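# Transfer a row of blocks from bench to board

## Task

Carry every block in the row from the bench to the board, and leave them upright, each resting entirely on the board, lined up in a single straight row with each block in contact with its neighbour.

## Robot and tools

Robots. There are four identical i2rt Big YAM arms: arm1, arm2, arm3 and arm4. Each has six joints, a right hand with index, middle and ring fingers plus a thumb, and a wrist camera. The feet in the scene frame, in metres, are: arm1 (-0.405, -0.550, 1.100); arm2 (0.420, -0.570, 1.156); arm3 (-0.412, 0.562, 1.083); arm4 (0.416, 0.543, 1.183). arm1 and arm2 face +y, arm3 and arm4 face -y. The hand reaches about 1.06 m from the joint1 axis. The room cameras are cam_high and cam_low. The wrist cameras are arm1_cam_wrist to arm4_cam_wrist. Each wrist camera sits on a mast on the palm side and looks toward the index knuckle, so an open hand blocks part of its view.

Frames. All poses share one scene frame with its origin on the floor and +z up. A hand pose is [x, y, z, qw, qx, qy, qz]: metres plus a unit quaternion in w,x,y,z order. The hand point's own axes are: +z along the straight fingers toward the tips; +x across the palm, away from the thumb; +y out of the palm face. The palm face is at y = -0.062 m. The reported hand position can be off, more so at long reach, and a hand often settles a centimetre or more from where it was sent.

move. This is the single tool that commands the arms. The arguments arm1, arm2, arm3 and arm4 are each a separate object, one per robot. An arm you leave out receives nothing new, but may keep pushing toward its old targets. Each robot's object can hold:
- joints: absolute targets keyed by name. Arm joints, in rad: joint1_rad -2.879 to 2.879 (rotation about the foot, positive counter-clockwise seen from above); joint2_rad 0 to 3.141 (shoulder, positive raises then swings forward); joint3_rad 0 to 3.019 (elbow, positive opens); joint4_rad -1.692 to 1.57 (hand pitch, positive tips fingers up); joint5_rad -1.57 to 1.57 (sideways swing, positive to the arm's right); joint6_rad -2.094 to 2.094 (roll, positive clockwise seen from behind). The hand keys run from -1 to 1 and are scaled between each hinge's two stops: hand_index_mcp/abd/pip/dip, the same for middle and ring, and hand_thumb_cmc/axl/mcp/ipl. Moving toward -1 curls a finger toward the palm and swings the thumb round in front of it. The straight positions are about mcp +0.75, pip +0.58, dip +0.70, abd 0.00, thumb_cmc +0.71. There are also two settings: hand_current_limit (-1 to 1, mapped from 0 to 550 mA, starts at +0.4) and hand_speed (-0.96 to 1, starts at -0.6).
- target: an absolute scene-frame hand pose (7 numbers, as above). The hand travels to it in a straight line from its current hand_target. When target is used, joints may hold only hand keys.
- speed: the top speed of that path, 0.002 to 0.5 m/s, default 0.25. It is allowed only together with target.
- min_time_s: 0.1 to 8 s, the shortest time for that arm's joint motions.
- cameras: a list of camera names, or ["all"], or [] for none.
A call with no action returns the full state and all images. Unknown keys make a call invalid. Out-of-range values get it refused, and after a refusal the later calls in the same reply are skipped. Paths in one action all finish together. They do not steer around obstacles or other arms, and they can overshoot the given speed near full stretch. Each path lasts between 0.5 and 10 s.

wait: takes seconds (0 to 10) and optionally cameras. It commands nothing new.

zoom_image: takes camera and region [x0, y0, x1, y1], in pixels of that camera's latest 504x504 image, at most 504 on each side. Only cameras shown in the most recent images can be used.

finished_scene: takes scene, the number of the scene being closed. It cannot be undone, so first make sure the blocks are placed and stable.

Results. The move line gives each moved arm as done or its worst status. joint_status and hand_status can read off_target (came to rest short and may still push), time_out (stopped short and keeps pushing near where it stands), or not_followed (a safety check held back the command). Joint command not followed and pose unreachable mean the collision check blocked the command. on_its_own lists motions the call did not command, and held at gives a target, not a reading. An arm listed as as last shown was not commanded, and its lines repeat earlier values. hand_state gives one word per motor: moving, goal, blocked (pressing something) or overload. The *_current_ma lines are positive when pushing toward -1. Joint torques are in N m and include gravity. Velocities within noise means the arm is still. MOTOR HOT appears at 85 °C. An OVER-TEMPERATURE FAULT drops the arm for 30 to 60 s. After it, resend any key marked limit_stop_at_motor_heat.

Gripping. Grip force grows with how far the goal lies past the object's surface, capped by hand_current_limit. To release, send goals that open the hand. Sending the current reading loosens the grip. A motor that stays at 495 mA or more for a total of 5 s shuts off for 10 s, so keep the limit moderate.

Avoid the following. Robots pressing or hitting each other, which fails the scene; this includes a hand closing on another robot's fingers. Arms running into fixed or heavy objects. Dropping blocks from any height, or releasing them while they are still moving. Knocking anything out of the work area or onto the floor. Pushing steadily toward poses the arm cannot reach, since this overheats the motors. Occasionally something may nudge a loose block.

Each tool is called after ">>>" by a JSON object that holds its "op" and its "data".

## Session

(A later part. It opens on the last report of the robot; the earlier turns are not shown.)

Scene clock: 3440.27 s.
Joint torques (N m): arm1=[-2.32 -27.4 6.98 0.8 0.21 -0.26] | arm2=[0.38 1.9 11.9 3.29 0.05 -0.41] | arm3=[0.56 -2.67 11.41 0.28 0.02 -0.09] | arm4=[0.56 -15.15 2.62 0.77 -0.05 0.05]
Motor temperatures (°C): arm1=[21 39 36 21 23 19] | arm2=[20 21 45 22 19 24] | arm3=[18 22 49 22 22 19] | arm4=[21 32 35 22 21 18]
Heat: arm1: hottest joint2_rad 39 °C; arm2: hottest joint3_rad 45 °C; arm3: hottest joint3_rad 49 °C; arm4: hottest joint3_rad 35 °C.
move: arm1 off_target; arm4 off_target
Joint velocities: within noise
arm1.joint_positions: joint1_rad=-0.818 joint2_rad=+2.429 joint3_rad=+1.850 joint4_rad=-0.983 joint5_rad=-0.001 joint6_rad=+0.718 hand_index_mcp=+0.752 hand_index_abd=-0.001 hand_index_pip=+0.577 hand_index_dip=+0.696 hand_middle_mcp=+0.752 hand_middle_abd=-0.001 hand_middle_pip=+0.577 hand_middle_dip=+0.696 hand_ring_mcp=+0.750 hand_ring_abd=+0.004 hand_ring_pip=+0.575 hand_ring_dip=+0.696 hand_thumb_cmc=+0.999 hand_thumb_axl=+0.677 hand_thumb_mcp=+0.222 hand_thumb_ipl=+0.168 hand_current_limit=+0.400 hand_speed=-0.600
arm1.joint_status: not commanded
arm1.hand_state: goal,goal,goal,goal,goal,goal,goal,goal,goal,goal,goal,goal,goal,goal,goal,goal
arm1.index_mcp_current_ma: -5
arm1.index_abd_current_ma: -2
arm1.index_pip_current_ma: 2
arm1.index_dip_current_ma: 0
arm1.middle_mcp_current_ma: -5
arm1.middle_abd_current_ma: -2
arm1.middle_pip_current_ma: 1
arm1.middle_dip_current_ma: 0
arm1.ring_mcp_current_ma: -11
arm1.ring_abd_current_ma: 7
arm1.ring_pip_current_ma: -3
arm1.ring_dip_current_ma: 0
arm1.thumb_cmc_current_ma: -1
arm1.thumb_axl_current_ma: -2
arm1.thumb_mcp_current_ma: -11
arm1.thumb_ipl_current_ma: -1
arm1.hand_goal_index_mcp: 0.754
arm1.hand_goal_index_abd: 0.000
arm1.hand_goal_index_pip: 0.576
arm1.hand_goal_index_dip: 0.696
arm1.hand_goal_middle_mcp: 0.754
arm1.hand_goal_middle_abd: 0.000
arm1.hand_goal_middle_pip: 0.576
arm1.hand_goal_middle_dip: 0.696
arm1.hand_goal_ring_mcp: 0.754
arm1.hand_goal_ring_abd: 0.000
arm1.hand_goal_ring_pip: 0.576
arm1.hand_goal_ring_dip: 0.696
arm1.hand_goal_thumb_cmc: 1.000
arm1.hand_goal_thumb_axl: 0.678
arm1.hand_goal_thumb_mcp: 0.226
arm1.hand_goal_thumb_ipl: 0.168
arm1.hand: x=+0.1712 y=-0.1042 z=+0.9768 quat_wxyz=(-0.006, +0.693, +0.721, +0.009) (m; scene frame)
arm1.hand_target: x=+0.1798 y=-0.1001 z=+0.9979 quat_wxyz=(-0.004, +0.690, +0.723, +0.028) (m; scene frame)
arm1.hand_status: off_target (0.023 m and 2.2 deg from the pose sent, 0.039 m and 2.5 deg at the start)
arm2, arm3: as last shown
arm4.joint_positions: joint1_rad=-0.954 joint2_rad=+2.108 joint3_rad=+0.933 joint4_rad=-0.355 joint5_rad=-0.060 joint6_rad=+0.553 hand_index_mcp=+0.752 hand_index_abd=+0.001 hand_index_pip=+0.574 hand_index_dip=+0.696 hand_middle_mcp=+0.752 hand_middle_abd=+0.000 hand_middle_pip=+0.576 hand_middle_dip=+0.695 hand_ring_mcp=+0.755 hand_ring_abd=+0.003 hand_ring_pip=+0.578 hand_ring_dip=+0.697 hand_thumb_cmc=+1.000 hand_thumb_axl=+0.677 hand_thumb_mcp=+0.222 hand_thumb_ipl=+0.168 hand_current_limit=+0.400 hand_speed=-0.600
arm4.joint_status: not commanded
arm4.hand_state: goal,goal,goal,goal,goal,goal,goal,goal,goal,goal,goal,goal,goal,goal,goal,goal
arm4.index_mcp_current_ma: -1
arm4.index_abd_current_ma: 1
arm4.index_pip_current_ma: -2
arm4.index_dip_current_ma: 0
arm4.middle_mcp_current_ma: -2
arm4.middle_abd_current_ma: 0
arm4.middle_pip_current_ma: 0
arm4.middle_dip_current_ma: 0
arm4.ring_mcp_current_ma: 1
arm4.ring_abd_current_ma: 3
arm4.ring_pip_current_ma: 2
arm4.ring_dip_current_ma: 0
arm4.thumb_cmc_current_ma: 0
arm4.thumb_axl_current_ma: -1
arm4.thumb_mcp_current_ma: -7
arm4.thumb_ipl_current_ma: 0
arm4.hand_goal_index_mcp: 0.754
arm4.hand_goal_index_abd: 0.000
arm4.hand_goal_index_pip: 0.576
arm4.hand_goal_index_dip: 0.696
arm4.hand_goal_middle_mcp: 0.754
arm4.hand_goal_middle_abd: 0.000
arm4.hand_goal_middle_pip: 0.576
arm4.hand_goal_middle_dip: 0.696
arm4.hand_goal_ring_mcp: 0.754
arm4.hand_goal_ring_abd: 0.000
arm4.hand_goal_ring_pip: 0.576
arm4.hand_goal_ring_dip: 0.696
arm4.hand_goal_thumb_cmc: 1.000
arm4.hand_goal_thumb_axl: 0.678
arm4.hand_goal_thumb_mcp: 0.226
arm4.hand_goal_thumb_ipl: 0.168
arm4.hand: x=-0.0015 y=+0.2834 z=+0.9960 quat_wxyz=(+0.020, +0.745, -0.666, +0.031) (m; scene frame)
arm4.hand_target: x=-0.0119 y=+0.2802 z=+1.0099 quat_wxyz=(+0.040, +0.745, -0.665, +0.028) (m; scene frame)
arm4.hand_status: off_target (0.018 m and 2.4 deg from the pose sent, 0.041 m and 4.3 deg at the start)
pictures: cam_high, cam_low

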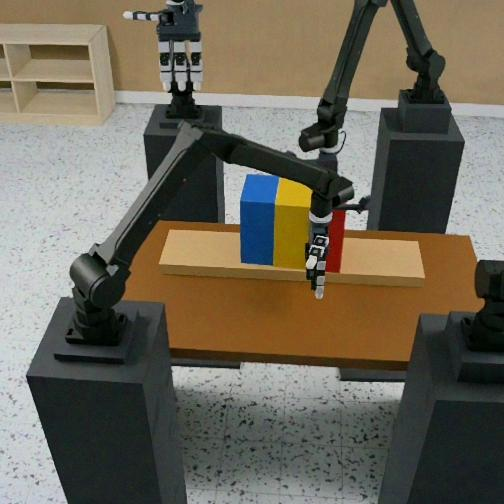

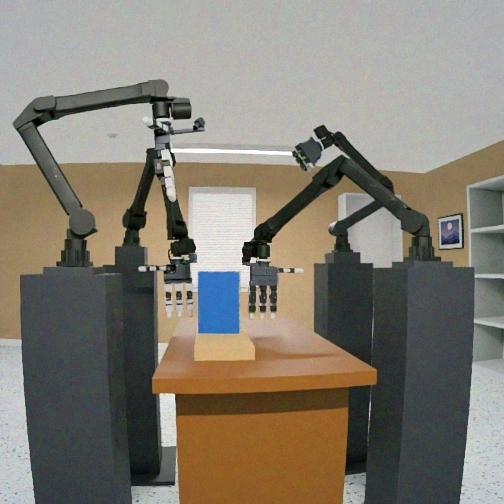

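>>> {"op": "move", "data": {"arm1": {"target":[0.1900,-0.180,1.02,-0.004,0.690,0.723,0.028],"speed":0.15}, "arm4": {"target":[-0.0020,0.300,1.010,0.040,0.745,-0.665,0.028],"speed":0.1}, "cameras": ["cam_high","cam_low"]}}

>>> {"op": "move", "data": {"arm1": {"target":[0.3000,-0.200,1.02,-0.004,0.690,0.723,0.028],"speed":0.2}, "cameras": ["cam_high","cam_low"]}}

>>> {"op": "zoom_image", "data": {"camera": "cam_high", "region": [225, 165, 355, 280]}}

>>> {"op": "zoom_image", "data": {"camera": "cam_low", "region": [170, 250, 280, 360]}}

Scene clock: 3478.97 s.
Joint torques (N m): arm1=[-1.61 -24.64 6.63 0.84 0.05 -0.26] | arm2=[0.38 1.96 11.92 3.3 0.05 -0.41] | arm3=[0.09 -2.78 11.38 0.25 0.04 -0.11] | arm4=[1.08 -14.39 2.4 0.68 -0.07 -0.05]
Motor temperatures (°C): arm1=[21 41 35 21 22 19] | arm2=[20 21 45 22 19 24] | arm3=[18 22 49 22 22 19] | arm4=[21 33 32 22 20 18]
Heat: arm1: hottest joint2_rad 41 °C; arm2: hottest joint3_rad 45 °C; arm3: hottest joint3_rad 49 °C; arm4: hottest joint2_rad 33 °C.
move: arm1 off_target; arm4 off_target
Joint velocities: within noise
arm1.joint_positions: joint1_rad=-0.932 joint2_rad=+2.282 joint3_rad=+1.655 joint4_rad=-0.923 joint5_rad=-0.002 joint6_rad=+0.615 hand_index_mcp=+0.752 hand_index_abd=-0.001 hand_index_pip=+0.577 hand_index_dip=+0.696 hand_middle_mcp=+0.752 hand_middle_abd=-0.001 hand_middle_pip=+0.577 hand_middle_dip=+0.696 hand_ring_mcp=+0.750 hand_ring_abd=+0.003 hand_ring_pip=+0.575 hand_ring_dip=+0.696 hand_thumb_cmc=+0.999 hand_thumb_axl=+0.677 hand_thumb_mcp=+0.222 hand_thumb_ipl=+0.168 hand_current_limit=+0.400 hand_speed=-0.600
arm1.joint_status: not commanded
arm1.hand_state: goal,goal,goal,goal,goal,goal,goal,goal,goal,goal,goal,goal,goal,goal,goal,goal
arm1.index_mcp_current_ma: -5
arm1.index_abd_current_ma: -2
arm1.index_pip_current_ma: 2
arm1.index_dip_current_ma: 0
arm1.middle_mcp_current_ma: -5
arm1.middle_abd_current_ma: -2
arm1.middle_pip_current_ma: 1
arm1.middle_dip_current_ma: 0
arm1.ring_mcp_current_ma: -9
arm1.ring_abd_current_ma: 6
arm1.ring_pip_current_ma: -3
arm1.ring_dip_current_ma: 0
arm1.thumb_cmc_current_ma: -1
arm1.thumb_axl_current_ma: -2
arm1.thumb_mcp_current_ma: -11
arm1.thumb_ipl_current_ma: -1
arm1.hand_goal_index_mcp: 0.754
arm1.hand_goal_index_abd: 0.000
arm1.hand_goal_index_pip: 0.576
arm1.hand_goal_index_dip: 0.696
arm1.hand_goal_middle_mcp: 0.754
arm1.hand_goal_middle_abd: 0.000
arm1.hand_goal_middle_pip: 0.576
arm1.hand_goal_middle_dip: 0.696
arm1.hand_goal_ring_mcp: 0.754
arm1.hand_goal_ring_abd: 0.000
arm1.hand_goal_ring_pip: 0.576
arm1.hand_goal_ring_dip: 0.696
arm1.hand_goal_thumb_cmc: 1.000
arm1.hand_goal_thumb_axl: 0.678
arm1.hand_goal_thumb_mcp: 0.226
arm1.hand_goal_thumb_ipl: 0.168
arm1.hand: x=+0.1885 y=-0.1880 z=+1.0075 quat_wxyz=(-0.005, +0.697, +0.717, +0.015) (m; scene frame)
arm1.hand_target: x=+0.1900 y=-0.1801 z=+1.0201 quat_wxyz=(-0.004, +0.690, +0.723, +0.028) (m; scene frame)
arm1.hand_status: off_target (0.015 m and 1.8 deg from the pose sent, 0.089 m and 2.2 deg at the start)
arm2, arm3: as last shown
arm4.joint_positions: joint1_rad=-0.977 joint2_rad=+2.084 joint3_rad=+0.873 joint4_rad=-0.318 joint5_rad=-0.061 joint6_rad=+0.529 hand_index_mcp=+0.752 hand_index_abd=+0.001 hand_index_pip=+0.574 hand_index_dip=+0.696 hand_middle_mcp=+0.752 hand_middle_abd=+0.000 hand_middle_pip=+0.576 hand_middle_dip=+0.695 hand_ring_mcp=+0.755 hand_ring_abd=+0.003 hand_ring_pip=+0.578 hand_ring_dip=+0.697 hand_thumb_cmc=+1.000 hand_thumb_axl=+0.677 hand_thumb_mcp=+0.222 hand_thumb_ipl=+0.168 hand_current_limit=+0.400 hand_speed=-0.600
arm4.joint_status: not commanded
arm4.hand_state: goal,goal,goal,goal,goal,goal,goal,goal,goal,goal,goal,goal,goal,goal,goal,goal
arm4.index_mcp_current_ma: -1
arm4.index_abd_current_ma: 1
arm4.index_pip_current_ma: -2
arm4.index_dip_current_ma: 0
arm4.middle_mcp_current_ma: -2
arm4.middle_abd_current_ma: 0
arm4.middle_pip_current_ma: 0
arm4.middle_dip_current_ma: 0
arm4.ring_mcp_current_ma: 0
arm4.ring_abd_current_ma: 3
arm4.ring_pip_current_ma: 2
arm4.ring_dip_current_ma: 0
arm4.thumb_cmc_current_ma: 0
arm4.thumb_axl_current_ma: -1
arm4.thumb_mcp_current_ma: -7
arm4.thumb_ipl_current_ma: 0
arm4.hand_goal_index_mcp: 0.754
arm4.hand_goal_index_abd: 0.000
arm4.hand_goal_index_pip: 0.576
arm4.hand_goal_index_dip: 0.696
arm4.hand_goal_middle_mcp: 0.754
arm4.hand_goal_middle_abd: 0.000
arm4.hand_goal_middle_pip: 0.576
arm4.hand_goal_middle_dip: 0.696
arm4.hand_goal_ring_mcp: 0.754
arm4.hand_goal_ring_abd: 0.000
arm4.hand_goal_ring_pip: 0.576
arm4.hand_goal_ring_dip: 0.696
arm4.hand_goal_thumb_cmc: 1.000
arm4.hand_goal_thumb_axl: 0.678
arm4.hand_goal_thumb_mcp: 0.226
arm4.hand_goal_thumb_ipl: 0.168
arm4.hand: x=+0.0081 y=+0.3027 z=+0.9969 quat_wxyz=(+0.021, +0.745, -0.666, +0.031) (m; scene frame)
arm4.hand_target: x=-0.0019 y=+0.3000 z=+1.0099 quat_wxyz=(+0.040, +0.745, -0.665, +0.028) (m; scene frame)
arm4.hand_status: off_target (0.017 m and 2.2 deg from the pose sent, 0.022 m and 2.4 deg at the start)
pictures: cam_high, cam_low

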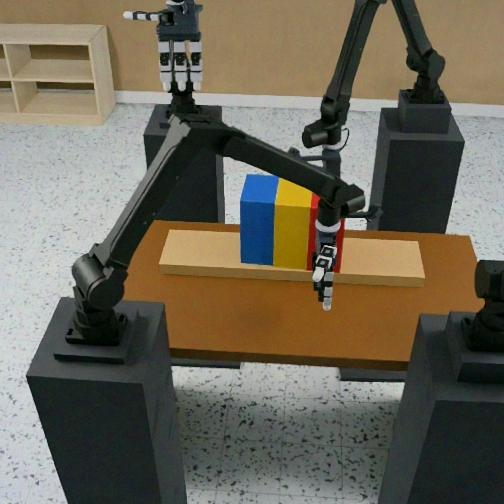

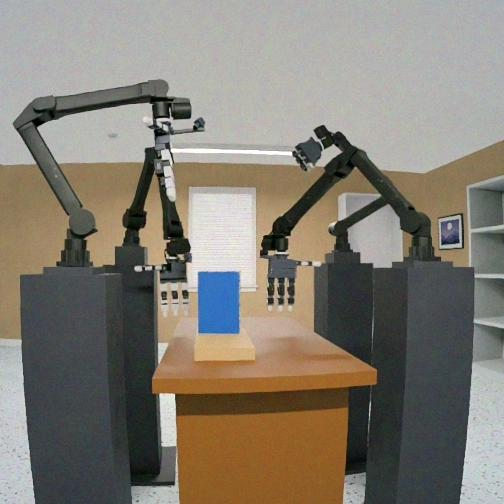

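Scene clock: 3480.23 s.
Joint torques (N m): arm1=[-1.38 -23.94 11.56 0.06 0.01 -0.26] | arm2=[0.38 1.96 11.9 3.29 0.05 -0.41] | arm3=[0.73 -2.49 11.45 0.23 0.01 -0.09] | arm4=[0.5 -13.92 2.56 0.79 -0.08 0.03]
Motor temperatures (°C): arm1=[21 41 35 21 22 19] | arm2=[20 21 45 22 19 24] | arm3=[18 22 49 22 22 19] | arm4=[21 33 32 22 20 18]
Heat: arm1: hottest joint2_rad 41 °C; arm2: hottest joint3_rad 45 °C; arm3: hottest joint3_rad 49 °C; arm4: hottest joint2_rad 33 °C.
move: arm1 off_target
Joint velocities: within noise
arm1.joint_positions: joint1_rad=-1.048 joint2_rad=+2.444 joint3_rad=+1.994 joint4_rad=-1.097 joint5_rad=-0.006 joint6_rad=+0.498 hand_index_mcp=+0.752 hand_index_abd=-0.001 hand_index_pip=+0.577 hand_index_dip=+0.696 hand_middle_mcp=+0.752 hand_middle_abd=-0.001 hand_middle_pip=+0.577 hand_middle_dip=+0.696 hand_ring_mcp=+0.752 hand_ring_abd=+0.003 hand_ring_pip=+0.575 hand_ring_dip=+0.696 hand_thumb_cmc=+0.999 hand_thumb_axl=+0.677 hand_thumb_mcp=+0.222 hand_thumb_ipl=+0.168 hand_current_limit=+0.400 hand_speed=-0.600
arm1.joint_status: not commanded
arm1.hand_state: goal,goal,goal,goal,goal,goal,goal,goal,goal,goal,goal,goal,goal,goal,goal,goal
arm1.index_mcp_current_ma: -4
arm1.index_abd_current_ma: -2
arm1.index_pip_current_ma: 2
arm1.index_dip_current_ma: 0
arm1.middle_mcp_current_ma: -4
arm1.middle_abd_current_ma: -2
arm1.middle_pip_current_ma: 1
arm1.middle_dip_current_ma: 0
arm1.ring_mcp_current_ma: -4
arm1.ring_abd_current_ma: 6
arm1.ring_pip_current_ma: -3
arm1.ring_dip_current_ma: 0
arm1.thumb_cmc_current_ma: -1
arm1.thumb_axl_current_ma: -2
arm1.thumb_mcp_current_ma: -11
arm1.thumb_ipl_current_ma: -1
arm1.hand_goal_index_mcp: 0.754
arm1.hand_goal_index_abd: 0.000
arm1.hand_goal_index_pip: 0.576
arm1.hand_goal_index_dip: 0.696
arm1.hand_goal_middle_mcp: 0.754
arm1.hand_goal_middle_abd: 0.000
arm1.hand_goal_middle_pip: 0.576
arm1.hand_goal_middle_dip: 0.696
arm1.hand_goal_ring_mcp: 0.754
arm1.hand_goal_ring_abd: 0.000
arm1.hand_goal_ring_pip: 0.576
arm1.hand_goal_ring_dip: 0.696
arm1.hand_goal_thumb_cmc: 1.000
arm1.hand_goal_thumb_axl: 0.678
arm1.hand_goal_thumb_mcp: 0.226
arm1.hand_goal_thumb_ipl: 0.168
arm1.hand: x=+0.2898 y=-0.2131 z=+1.0134 quat_wxyz=(-0.006, +0.697, +0.717, +0.017) (m; scene frame)
arm1.hand_target: x=+0.2993 y=-0.2003 z=+1.0204 quat_wxyz=(-0.004, +0.690, +0.723, +0.028) (m; scene frame)
arm1.hand_status: off_target (0.018 m and 1.6 deg from the pose sent, 0.113 m and 1.8 deg at the start)
arm2, arm3, arm4: as last shown
arm4.hand_target: x=-0.0019 y=+0.3001 z=+1.0099 quat_wxyz=(+0.040, +0.745, -0.665, +0.028) (m; scene frame)
pictures: cam_high, cam_low

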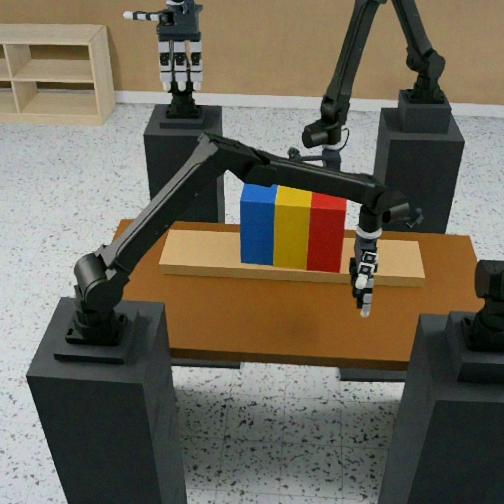

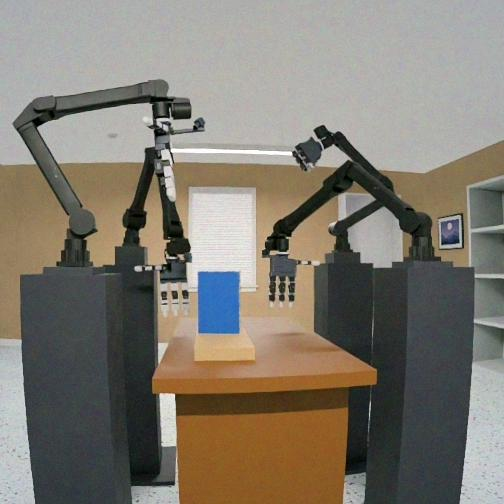

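Scaled by 3.877 from the camera's 504x504 image, which has a finer 720x720 frame.

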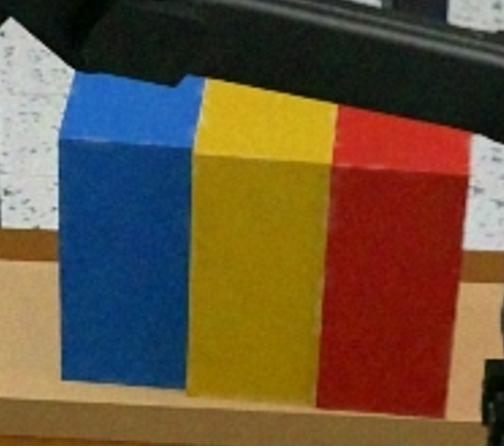

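Scaled by 4.582 from the camera's 504x504 image, which has a finer 720x720 frame.

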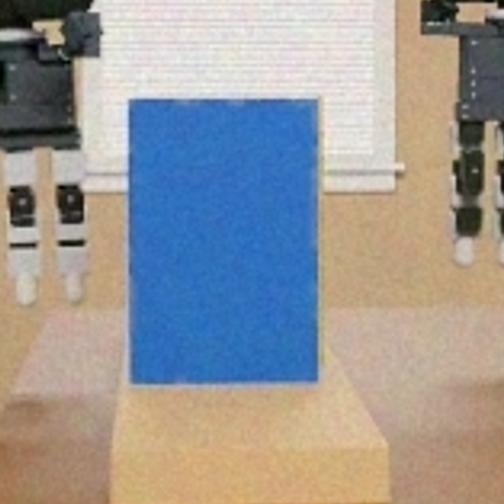

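>>> {"op": "move", "data": {"arm4": {"target":[-0.2250,0.305,1.010,0.035,0.749,-0.662,0.003],"speed":0.15}, "cameras": ["cam_high","cam_low"]}}

>>> {"op": "zoom_image", "data": {"camera": "cam_low", "region": [130, 220, 290, 380]}}

Scene clock: 3514.20 s.
Joint torques (N m): arm1=[-1.44 -24.18 11.6 0.05 0.01 -0.25] | arm2=[0.38 1.9 11.9 3.29 0.05 -0.41] | arm3=[0.44 -2.73 11.37 0.25 0.04 -0.09] | arm4=[1.55 -16.03 8.25 -0.21 0.07 -0.01]
Motor temperatures (°C): arm1=[21 37 39 21 21 19] | arm2=[20 21 45 22 19 24] | arm3=[18 22 49 22 22 19] | arm4=[21 33 31 22 20 18]
Heat: arm1: hottest joint3_rad 39 °C; arm2: hottest joint3_rad 45 °C; arm3: hottest joint3_rad 49 °C; arm4: hottest joint2_rad 33 °C.
move: arm4 off_target
Joint velocities: within noise
arm1, arm2, arm3: as last shown
arm4.joint_positions: joint1_rad=-1.196 joint2_rad=+2.311 joint3_rad=+1.468 joint4_rad=-0.662 joint5_rad=-0.030 joint6_rad=+0.304 hand_index_mcp=+0.752 hand_index_abd=+0.001 hand_index_pip=+0.574 hand_index_dip=+0.696 hand_middle_mcp=+0.752 hand_middle_abd=+0.000 hand_middle_pip=+0.576 hand_middle_dip=+0.695 hand_ring_mcp=+0.754 hand_ring_abd=+0.003 hand_ring_pip=+0.578 hand_ring_dip=+0.697 hand_thumb_cmc=+1.000 hand_thumb_axl=+0.677 hand_thumb_mcp=+0.222 hand_thumb_ipl=+0.168 hand_current_limit=+0.400 hand_speed=-0.600
arm4.joint_status: not commanded
arm4.hand_state: goal,goal,goal,goal,goal,goal,goal,goal,goal,goal,goal,goal,goal,goal,goal,goal
arm4.index_mcp_current_ma: -1
arm4.index_abd_current_ma: 1
arm4.index_pip_current_ma: -2
arm4.index_dip_current_ma: 0
arm4.middle_mcp_current_ma: -2
arm4.middle_abd_current_ma: 0
arm4.middle_pip_current_ma: 0
arm4.middle_dip_current_ma: 0
arm4.ring_mcp_current_ma: 0
arm4.ring_abd_current_ma: 2
arm4.ring_pip_current_ma: 2
arm4.ring_dip_current_ma: 0
arm4.thumb_cmc_current_ma: 0
arm4.thumb_axl_current_ma: -1
arm4.thumb_mcp_current_ma: -7
arm4.thumb_ipl_current_ma: 0
arm4.hand_goal_index_mcp: 0.754
arm4.hand_goal_index_abd: 0.000
arm4.hand_goal_index_pip: 0.576
arm4.hand_goal_index_dip: 0.696
arm4.hand_goal_middle_mcp: 0.754
arm4.hand_goal_middle_abd: 0.000
arm4.hand_goal_middle_pip: 0.576
arm4.hand_goal_middle_dip: 0.696
arm4.hand_goal_ring_mcp: 0.754
arm4.hand_goal_ring_abd: 0.000
arm4.hand_goal_ring_pip: 0.576
arm4.hand_goal_ring_dip: 0.696
arm4.hand_goal_thumb_cmc: 1.000
arm4.hand_goal_thumb_axl: 0.678
arm4.hand_goal_thumb_mcp: 0.226
arm4.hand_goal_thumb_ipl: 0.168
arm4.hand: x=-0.2116 y=+0.3077 z=+1.0079 quat_wxyz=(+0.031, +0.747, -0.664, +0.006) (m; scene frame)
arm4.hand_target: x=-0.2246 y=+0.3053 z=+1.0104 quat_wxyz=(+0.035, +0.749, -0.662, +0.003) (m; scene frame)
arm4.hand_status: off_target (0.014 m and 0.7 deg from the pose sent, 0.233 m and 3.7 deg at the start)
pictures: cam_high, cam_low

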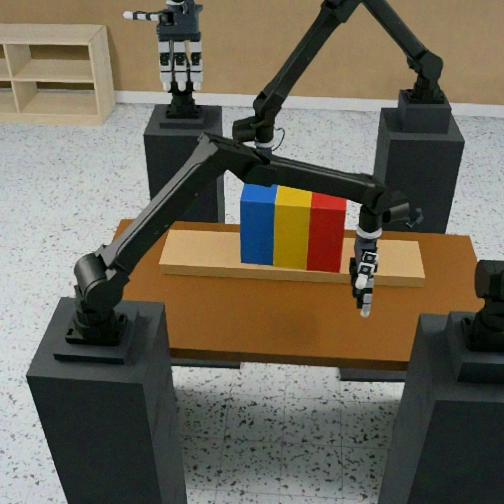

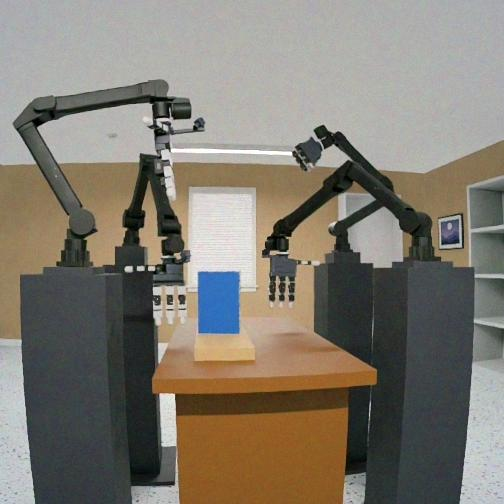

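Scaled by 3.150 from the camera's 504x504 image, which has a finer 720x720 frame.

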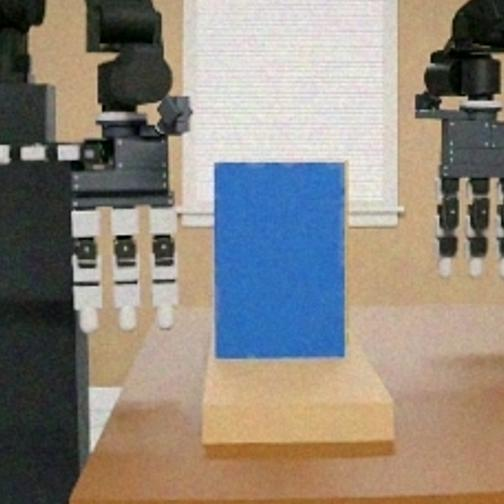

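>>> {"op": "move", "data": {"arm4": {"target":[-0.2350,0.262,0.990,0.035,0.749,-0.662,0.003],"speed":0.06}, "cameras": ["cam_high","cam_low"]}}

>>> {"op": "zoom_image", "data": {"camera": "cam_low", "region": [130, 220, 290, 380]}}

Scene clock: 3522.77 s.
Joint torques (N m): arm1=[-1.49 -24.12 11.59 0.02 0.03 -0.25] | arm2=[0.38 1.96 11.9 3.29 0.05 -0.41] | arm3=[0.44 -2.73 11.44 0.2 0.05 -0.09] | arm4=[2.14 -17.38 8.98 -0.42 0.13 0.25]
Motor temperatures (°C): arm1=[21 36 39 21 21 19] | arm2=[20 21 45 22 19 24] | arm3=[18 22 49 22 22 19] | arm4=[21 33 31 22 20 18]
Heat: arm1: hottest joint3_rad 39 °C; arm2: hottest joint3_rad 45 °C; arm3: hottest joint3_rad 49 °C; arm4: hottest joint2_rad 33 °C.
move: arm4 off_target
Joint velocities: within noise
arm1, arm2, arm3: as last shown
arm4.joint_positions: joint1_rad=-1.152 joint2_rad=+2.399 joint3_rad=+1.580 joint4_rad=-0.692 joint5_rad=-0.027 joint6_rad=+0.339 hand_index_mcp=+0.752 hand_index_abd=+0.001 hand_index_pip=+0.574 hand_index_dip=+0.696 hand_middle_mcp=+0.752 hand_middle_abd=+0.000 hand_middle_pip=+0.576 hand_middle_dip=+0.695 hand_ring_mcp=+0.754 hand_ring_abd=+0.003 hand_ring_pip=+0.578 hand_ring_dip=+0.697 hand_thumb_cmc=+1.000 hand_thumb_axl=+0.677 hand_thumb_mcp=+0.222 hand_thumb_ipl=+0.168 hand_current_limit=+0.400 hand_speed=-0.600
arm4.joint_status: not commanded
arm4.hand_state: goal,goal,goal,goal,goal,goal,goal,goal,goal,goal,goal,goal,goal,goal,goal,goal
arm4.index_mcp_current_ma: -1
arm4.index_abd_current_ma: 1
arm4.index_pip_current_ma: -2
arm4.index_dip_current_ma: 0
arm4.middle_mcp_current_ma: -2
arm4.middle_abd_current_ma: 0
arm4.middle_pip_current_ma: 0
arm4.middle_dip_current_ma: 0
arm4.ring_mcp_current_ma: 0
arm4.ring_abd_current_ma: 2
arm4.ring_pip_current_ma: 2
arm4.ring_dip_current_ma: 0
arm4.thumb_cmc_current_ma: 0
arm4.thumb_axl_current_ma: -1
arm4.thumb_mcp_current_ma: -7
arm4.thumb_ipl_current_ma: 0
arm4.hand_goal_index_mcp: 0.754
arm4.hand_goal_index_abd: 0.000
arm4.hand_goal_index_pip: 0.576
arm4.hand_goal_index_dip: 0.696
arm4.hand_goal_middle_mcp: 0.754
arm4.hand_goal_middle_abd: 0.000
arm4.hand_goal_middle_pip: 0.576
arm4.hand_goal_middle_dip: 0.696
arm4.hand_goal_ring_mcp: 0.754
arm4.hand_goal_ring_abd: 0.000
arm4.hand_goal_ring_pip: 0.576
arm4.hand_goal_ring_dip: 0.696
arm4.hand_goal_thumb_cmc: 1.000
arm4.hand_goal_thumb_axl: 0.678
arm4.hand_goal_thumb_mcp: 0.226
arm4.hand_goal_thumb_ipl: 0.168
arm4.hand: x=-0.2225 y=+0.2724 z=+0.9857 quat_wxyz=(+0.028, +0.750, -0.661, +0.007) (m; scene frame)
arm4.hand_target: x=-0.2344 y=+0.2623 z=+0.9904 quat_wxyz=(+0.035, +0.749, -0.662, +0.003) (m; scene frame)
arm4.hand_status: off_target (0.017 m and 1.0 deg from the pose sent, 0.054 m and 0.7 deg at the start)
pictures: cam_high, cam_low

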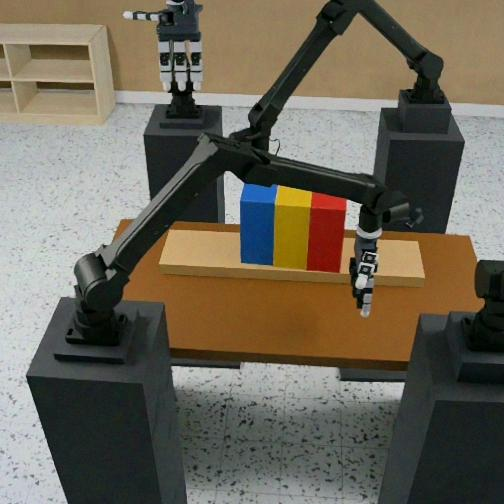

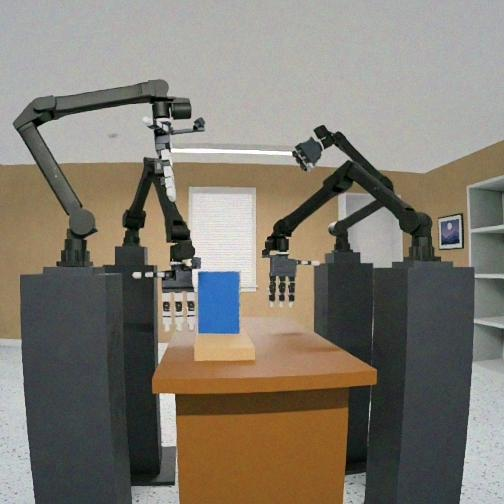

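Scaled by 3.150 from the camera's 504x504 image, which has a finer 720x720 frame.

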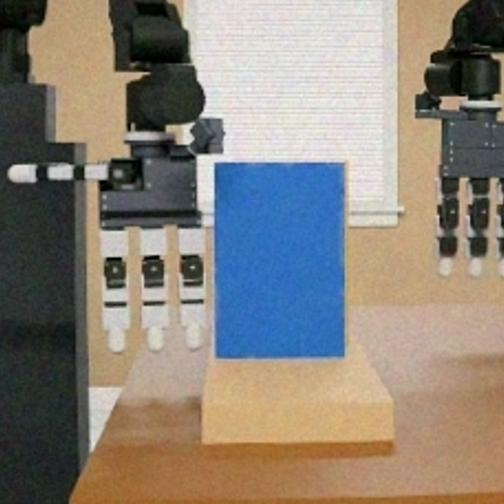

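>>> {"op": "move", "data": {"arm4": {"target":[-0.2350,0.242,0.992,0.035,0.749,-0.662,0.003],"speed":0.04}, "cameras": ["cam_high","cam_low"]}}

>>> {"op": "zoom_image", "data": {"camera": "cam_low", "region": [130, 220, 290, 380]}}

>>> {"op": "zoom_image", "data": {"camera": "cam_high", "region": [225, 165, 355, 280]}}

Scene clock: 3532.00 s.
Joint torques (N m): arm1=[-1.49 -24.18 11.6 0.03 0.01 -0.25] | arm2=[0.38 1.96 11.9 3.29 0.05 -0.41] | arm3=[0.44 -2.9 11.37 0.23 0.02 -0.11] | arm4=[2.26 -17.26 9.47 -0.28 0.01 0.22]
Motor temperatures (°C): arm1=[21 36 39 21 21 19] | arm2=[20 21 45 22 19 24] | arm3=[18 22 49 22 22 19] | arm4=[21 33 31 22 20 18]
Heat: arm1: hottest joint3_rad 39 °C; arm2: hottest joint3_rad 45 °C; arm3: hottest joint3_rad 49 °C; arm4: hottest joint2_rad 33 °C.
move: arm4 off_target
Joint velocities: within noise
arm1, arm2, arm3: as last shown
arm4.joint_positions: joint1_rad=-1.129 joint2_rad=+2.410 joint3_rad=+1.616 joint4_rad=-0.715 joint5_rad=-0.022 joint6_rad=+0.368 hand_index_mcp=+0.752 hand_index_abd=+0.001 hand_index_pip=+0.574 hand_index_dip=+0.696 hand_middle_mcp=+0.752 hand_middle_abd=+0.000 hand_middle_pip=+0.576 hand_middle_dip=+0.695 hand_ring_mcp=+0.754 hand_ring_abd=+0.004 hand_ring_pip=+0.578 hand_ring_dip=+0.697 hand_thumb_cmc=+1.000 hand_thumb_axl=+0.677 hand_thumb_mcp=+0.222 hand_thumb_ipl=+0.168 hand_current_limit=+0.400 hand_speed=-0.600
arm4.joint_status: not commanded
arm4.hand_state: goal,goal,goal,goal,goal,goal,goal,goal,goal,goal,goal,goal,goal,goal,goal,goal
arm4.index_mcp_current_ma: -1
arm4.index_abd_current_ma: 1
arm4.index_pip_current_ma: -2
arm4.index_dip_current_ma: 0
arm4.middle_mcp_current_ma: -2
arm4.middle_abd_current_ma: 0
arm4.middle_pip_current_ma: 0
arm4.middle_dip_current_ma: 0
arm4.ring_mcp_current_ma: 0
arm4.ring_abd_current_ma: 4
arm4.ring_pip_current_ma: 2
arm4.ring_dip_current_ma: 0
arm4.thumb_cmc_current_ma: 0
arm4.thumb_axl_current_ma: -1
arm4.thumb_mcp_current_ma: -7
arm4.thumb_ipl_current_ma: 0
arm4.hand_goal_index_mcp: 0.754
arm4.hand_goal_index_abd: 0.000
arm4.hand_goal_index_pip: 0.576
arm4.hand_goal_index_dip: 0.696
arm4.hand_goal_middle_mcp: 0.754
arm4.hand_goal_middle_abd: 0.000
arm4.hand_goal_middle_pip: 0.576
arm4.hand_goal_middle_dip: 0.696
arm4.hand_goal_ring_mcp: 0.754
arm4.hand_goal_ring_abd: 0.000
arm4.hand_goal_ring_pip: 0.576
arm4.hand_goal_ring_dip: 0.696
arm4.hand_goal_thumb_cmc: 1.000
arm4.hand_goal_thumb_axl: 0.678
arm4.hand_goal_thumb_mcp: 0.226
arm4.hand_goal_thumb_ipl: 0.168
arm4.hand: x=-0.2243 y=+0.2565 z=+0.9887 quat_wxyz=(+0.027, +0.748, -0.663, +0.005) (m; scene frame)
arm4.hand_target: x=-0.2343 y=+0.2423 z=+0.9924 quat_wxyz=(+0.035, +0.749, -0.662, +0.003) (m; scene frame)
arm4.hand_status: off_target (0.018 m and 1.0 deg from the pose sent, 0.033 m and 1.0 deg at the start)
pictures: cam_high, cam_low

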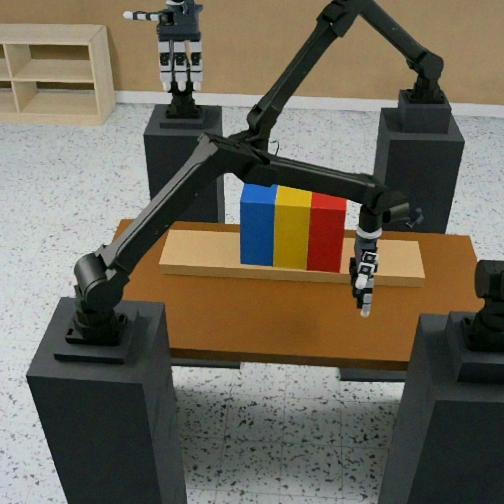

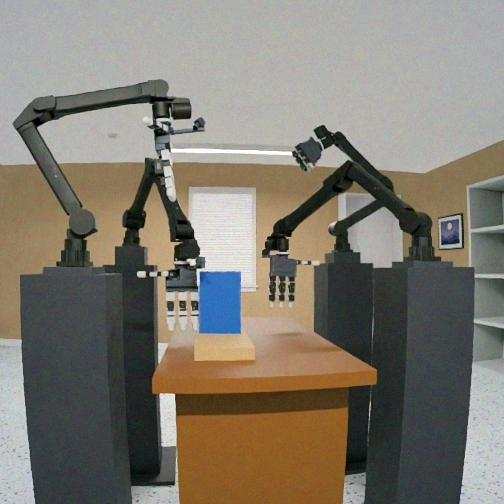

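Scaled by 3.150 from the camera's 504x504 image, which has a finer 720x720 frame.

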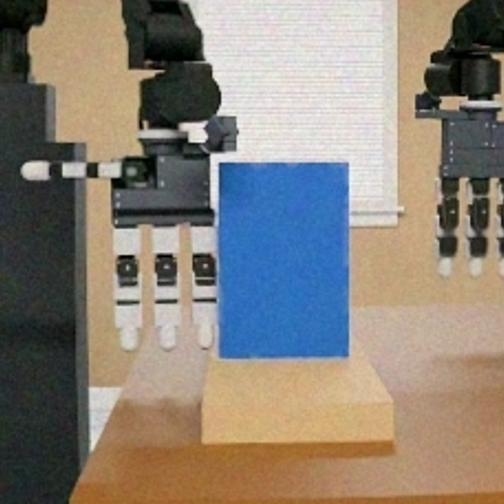

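Scaled by 3.877 from the camera's 504x504 image, which has a finer 720x720 frame.

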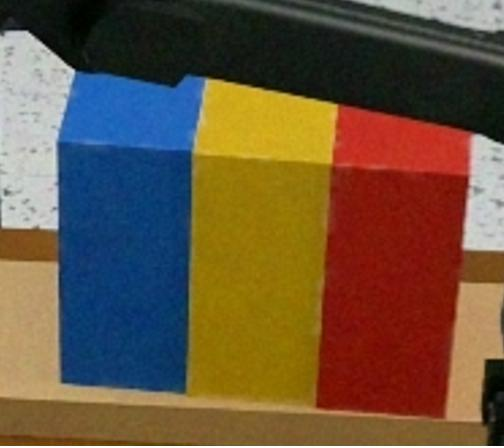

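>>> {"op": "move", "data": {"arm4": {"target":[-0.2350,0.236,0.992,0.035,0.749,-0.662,0.003],"speed":0.04}, "cameras": ["cam_high","cam_low"]}}

>>> {"op": "zoom_image", "data": {"camera": "cam_low", "region": [130, 220, 290, 380]}}

>>> {"op": "zoom_image", "data": {"camera": "cam_high", "region": [225, 165, 355, 280]}}

Scene clock: 3541.77 s.
Joint torques (N m): arm1=[-1.49 -24 11.59 0.03 0.01 -0.25] | arm2=[0.38 1.9 11.9 3.29 0.05 -0.41] | arm3=[0.62 -2.55 11.43 0.14 0.04 -0.09] | arm4=[2.49 -17.49 9.43 -0.36 0.06 0.2]
Motor temperatures (°C): arm1=[21 36 40 21 21 19] | arm2=[20 21 45 22 19 24] | arm3=[18 22 49 22 22 19] | arm4=[21 34 31 22 20 18]
Heat: arm1: hottest joint3_rad 40 °C; arm2: hottest joint3_rad 45 °C; arm3: hottest joint3_rad 49 °C; arm4: hottest joint2_rad 34 °C.
move: arm4 off_target
Joint velocities: within noise
arm1, arm2, arm3: as last shown
arm4.joint_positions: joint1_rad=-1.126 joint2_rad=+2.415 joint3_rad=+1.626 joint4_rad=-0.722 joint5_rad=-0.021 joint6_rad=+0.376 hand_index_mcp=+0.752 hand_index_abd=+0.001 hand_index_pip=+0.574 hand_index_dip=+0.696 hand_middle_mcp=+0.752 hand_middle_abd=+0.000 hand_middle_pip=+0.576 hand_middle_dip=+0.695 hand_ring_mcp=+0.754 hand_ring_abd=+0.004 hand_ring_pip=+0.578 hand_ring_dip=+0.697 hand_thumb_cmc=+1.000 hand_thumb_axl=+0.677 hand_thumb_mcp=+0.222 hand_thumb_ipl=+0.168 hand_current_limit=+0.400 hand_speed=-0.600
arm4.joint_status: not commanded
arm4.hand_state: goal,goal,goal,goal,goal,goal,goal,goal,goal,goal,goal,goal,goal,goal,goal,goal
arm4.index_mcp_current_ma: -1
arm4.index_abd_current_ma: 1
arm4.index_pip_current_ma: -2
arm4.index_dip_current_ma: 0
arm4.middle_mcp_current_ma: -2
arm4.middle_abd_current_ma: 0
arm4.middle_pip_current_ma: 0
arm4.middle_dip_current_ma: 0
arm4.ring_mcp_current_ma: 0
arm4.ring_abd_current_ma: 4
arm4.ring_pip_current_ma: 1
arm4.ring_dip_current_ma: 0
arm4.thumb_cmc_current_ma: 0
arm4.thumb_axl_current_ma: -1
arm4.thumb_mcp_current_ma: -7
arm4.thumb_ipl_current_ma: 0
arm4.hand_goal_index_mcp: 0.754
arm4.hand_goal_index_abd: 0.000
arm4.hand_goal_index_pip: 0.576
arm4.hand_goal_index_dip: 0.696
arm4.hand_goal_middle_mcp: 0.754
arm4.hand_goal_middle_abd: 0.000
arm4.hand_goal_middle_pip: 0.576
arm4.hand_goal_middle_dip: 0.696
arm4.hand_goal_ring_mcp: 0.754
arm4.hand_goal_ring_abd: 0.000
arm4.hand_goal_ring_pip: 0.576
arm4.hand_goal_ring_dip: 0.696
arm4.hand_goal_thumb_cmc: 1.000
arm4.hand_goal_thumb_axl: 0.678
arm4.hand_goal_thumb_mcp: 0.226
arm4.hand_goal_thumb_ipl: 0.168
arm4.hand: x=-0.2253 y=+0.2547 z=+0.9886 quat_wxyz=(+0.026, +0.746, -0.665, +0.005) (m; scene frame)
arm4.hand_target: x=-0.2340 y=+0.2363 z=+0.9923 quat_wxyz=(+0.035, +0.749, -0.662, +0.003) (m; scene frame)
arm4.hand_status: off_target (0.021 m and 1.1 deg from the pose sent, 0.023 m and 0.9 deg at the start)
pictures: cam_high, cam_low

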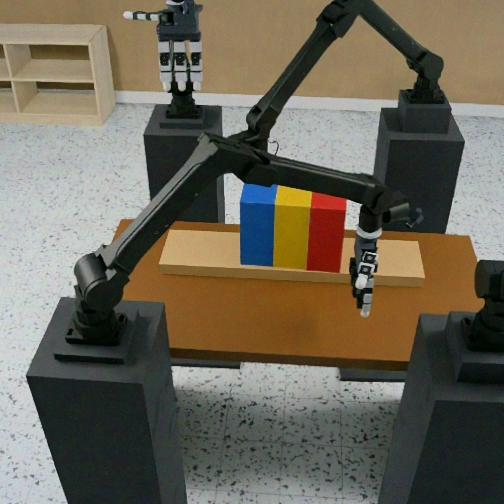

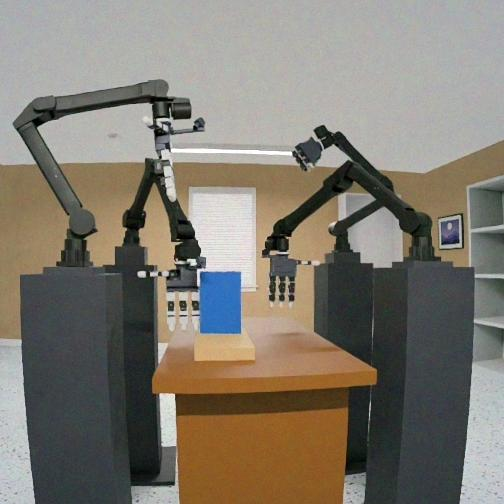

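Scaled by 3.150 from the camera's 504x504 image, which has a finer 720x720 frame.

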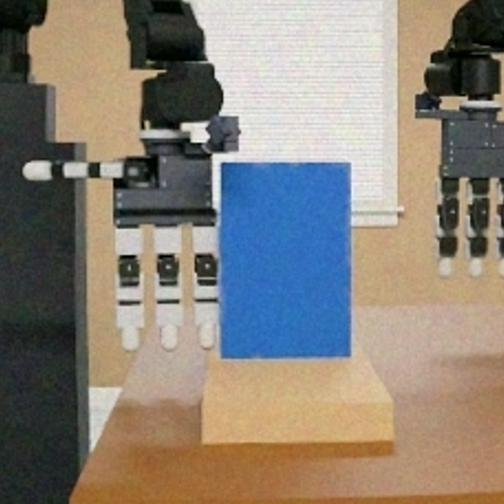

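Scaled by 3.877 from the camera's 504x504 image, which has a finer 720x720 frame.

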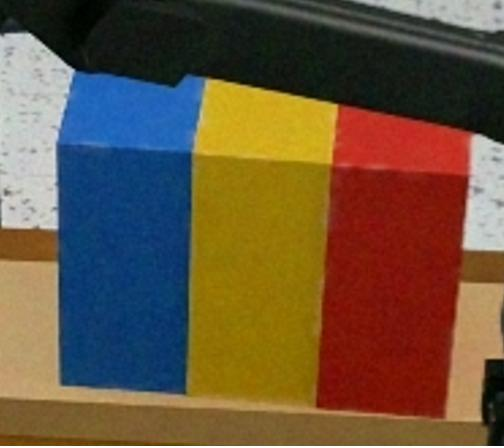

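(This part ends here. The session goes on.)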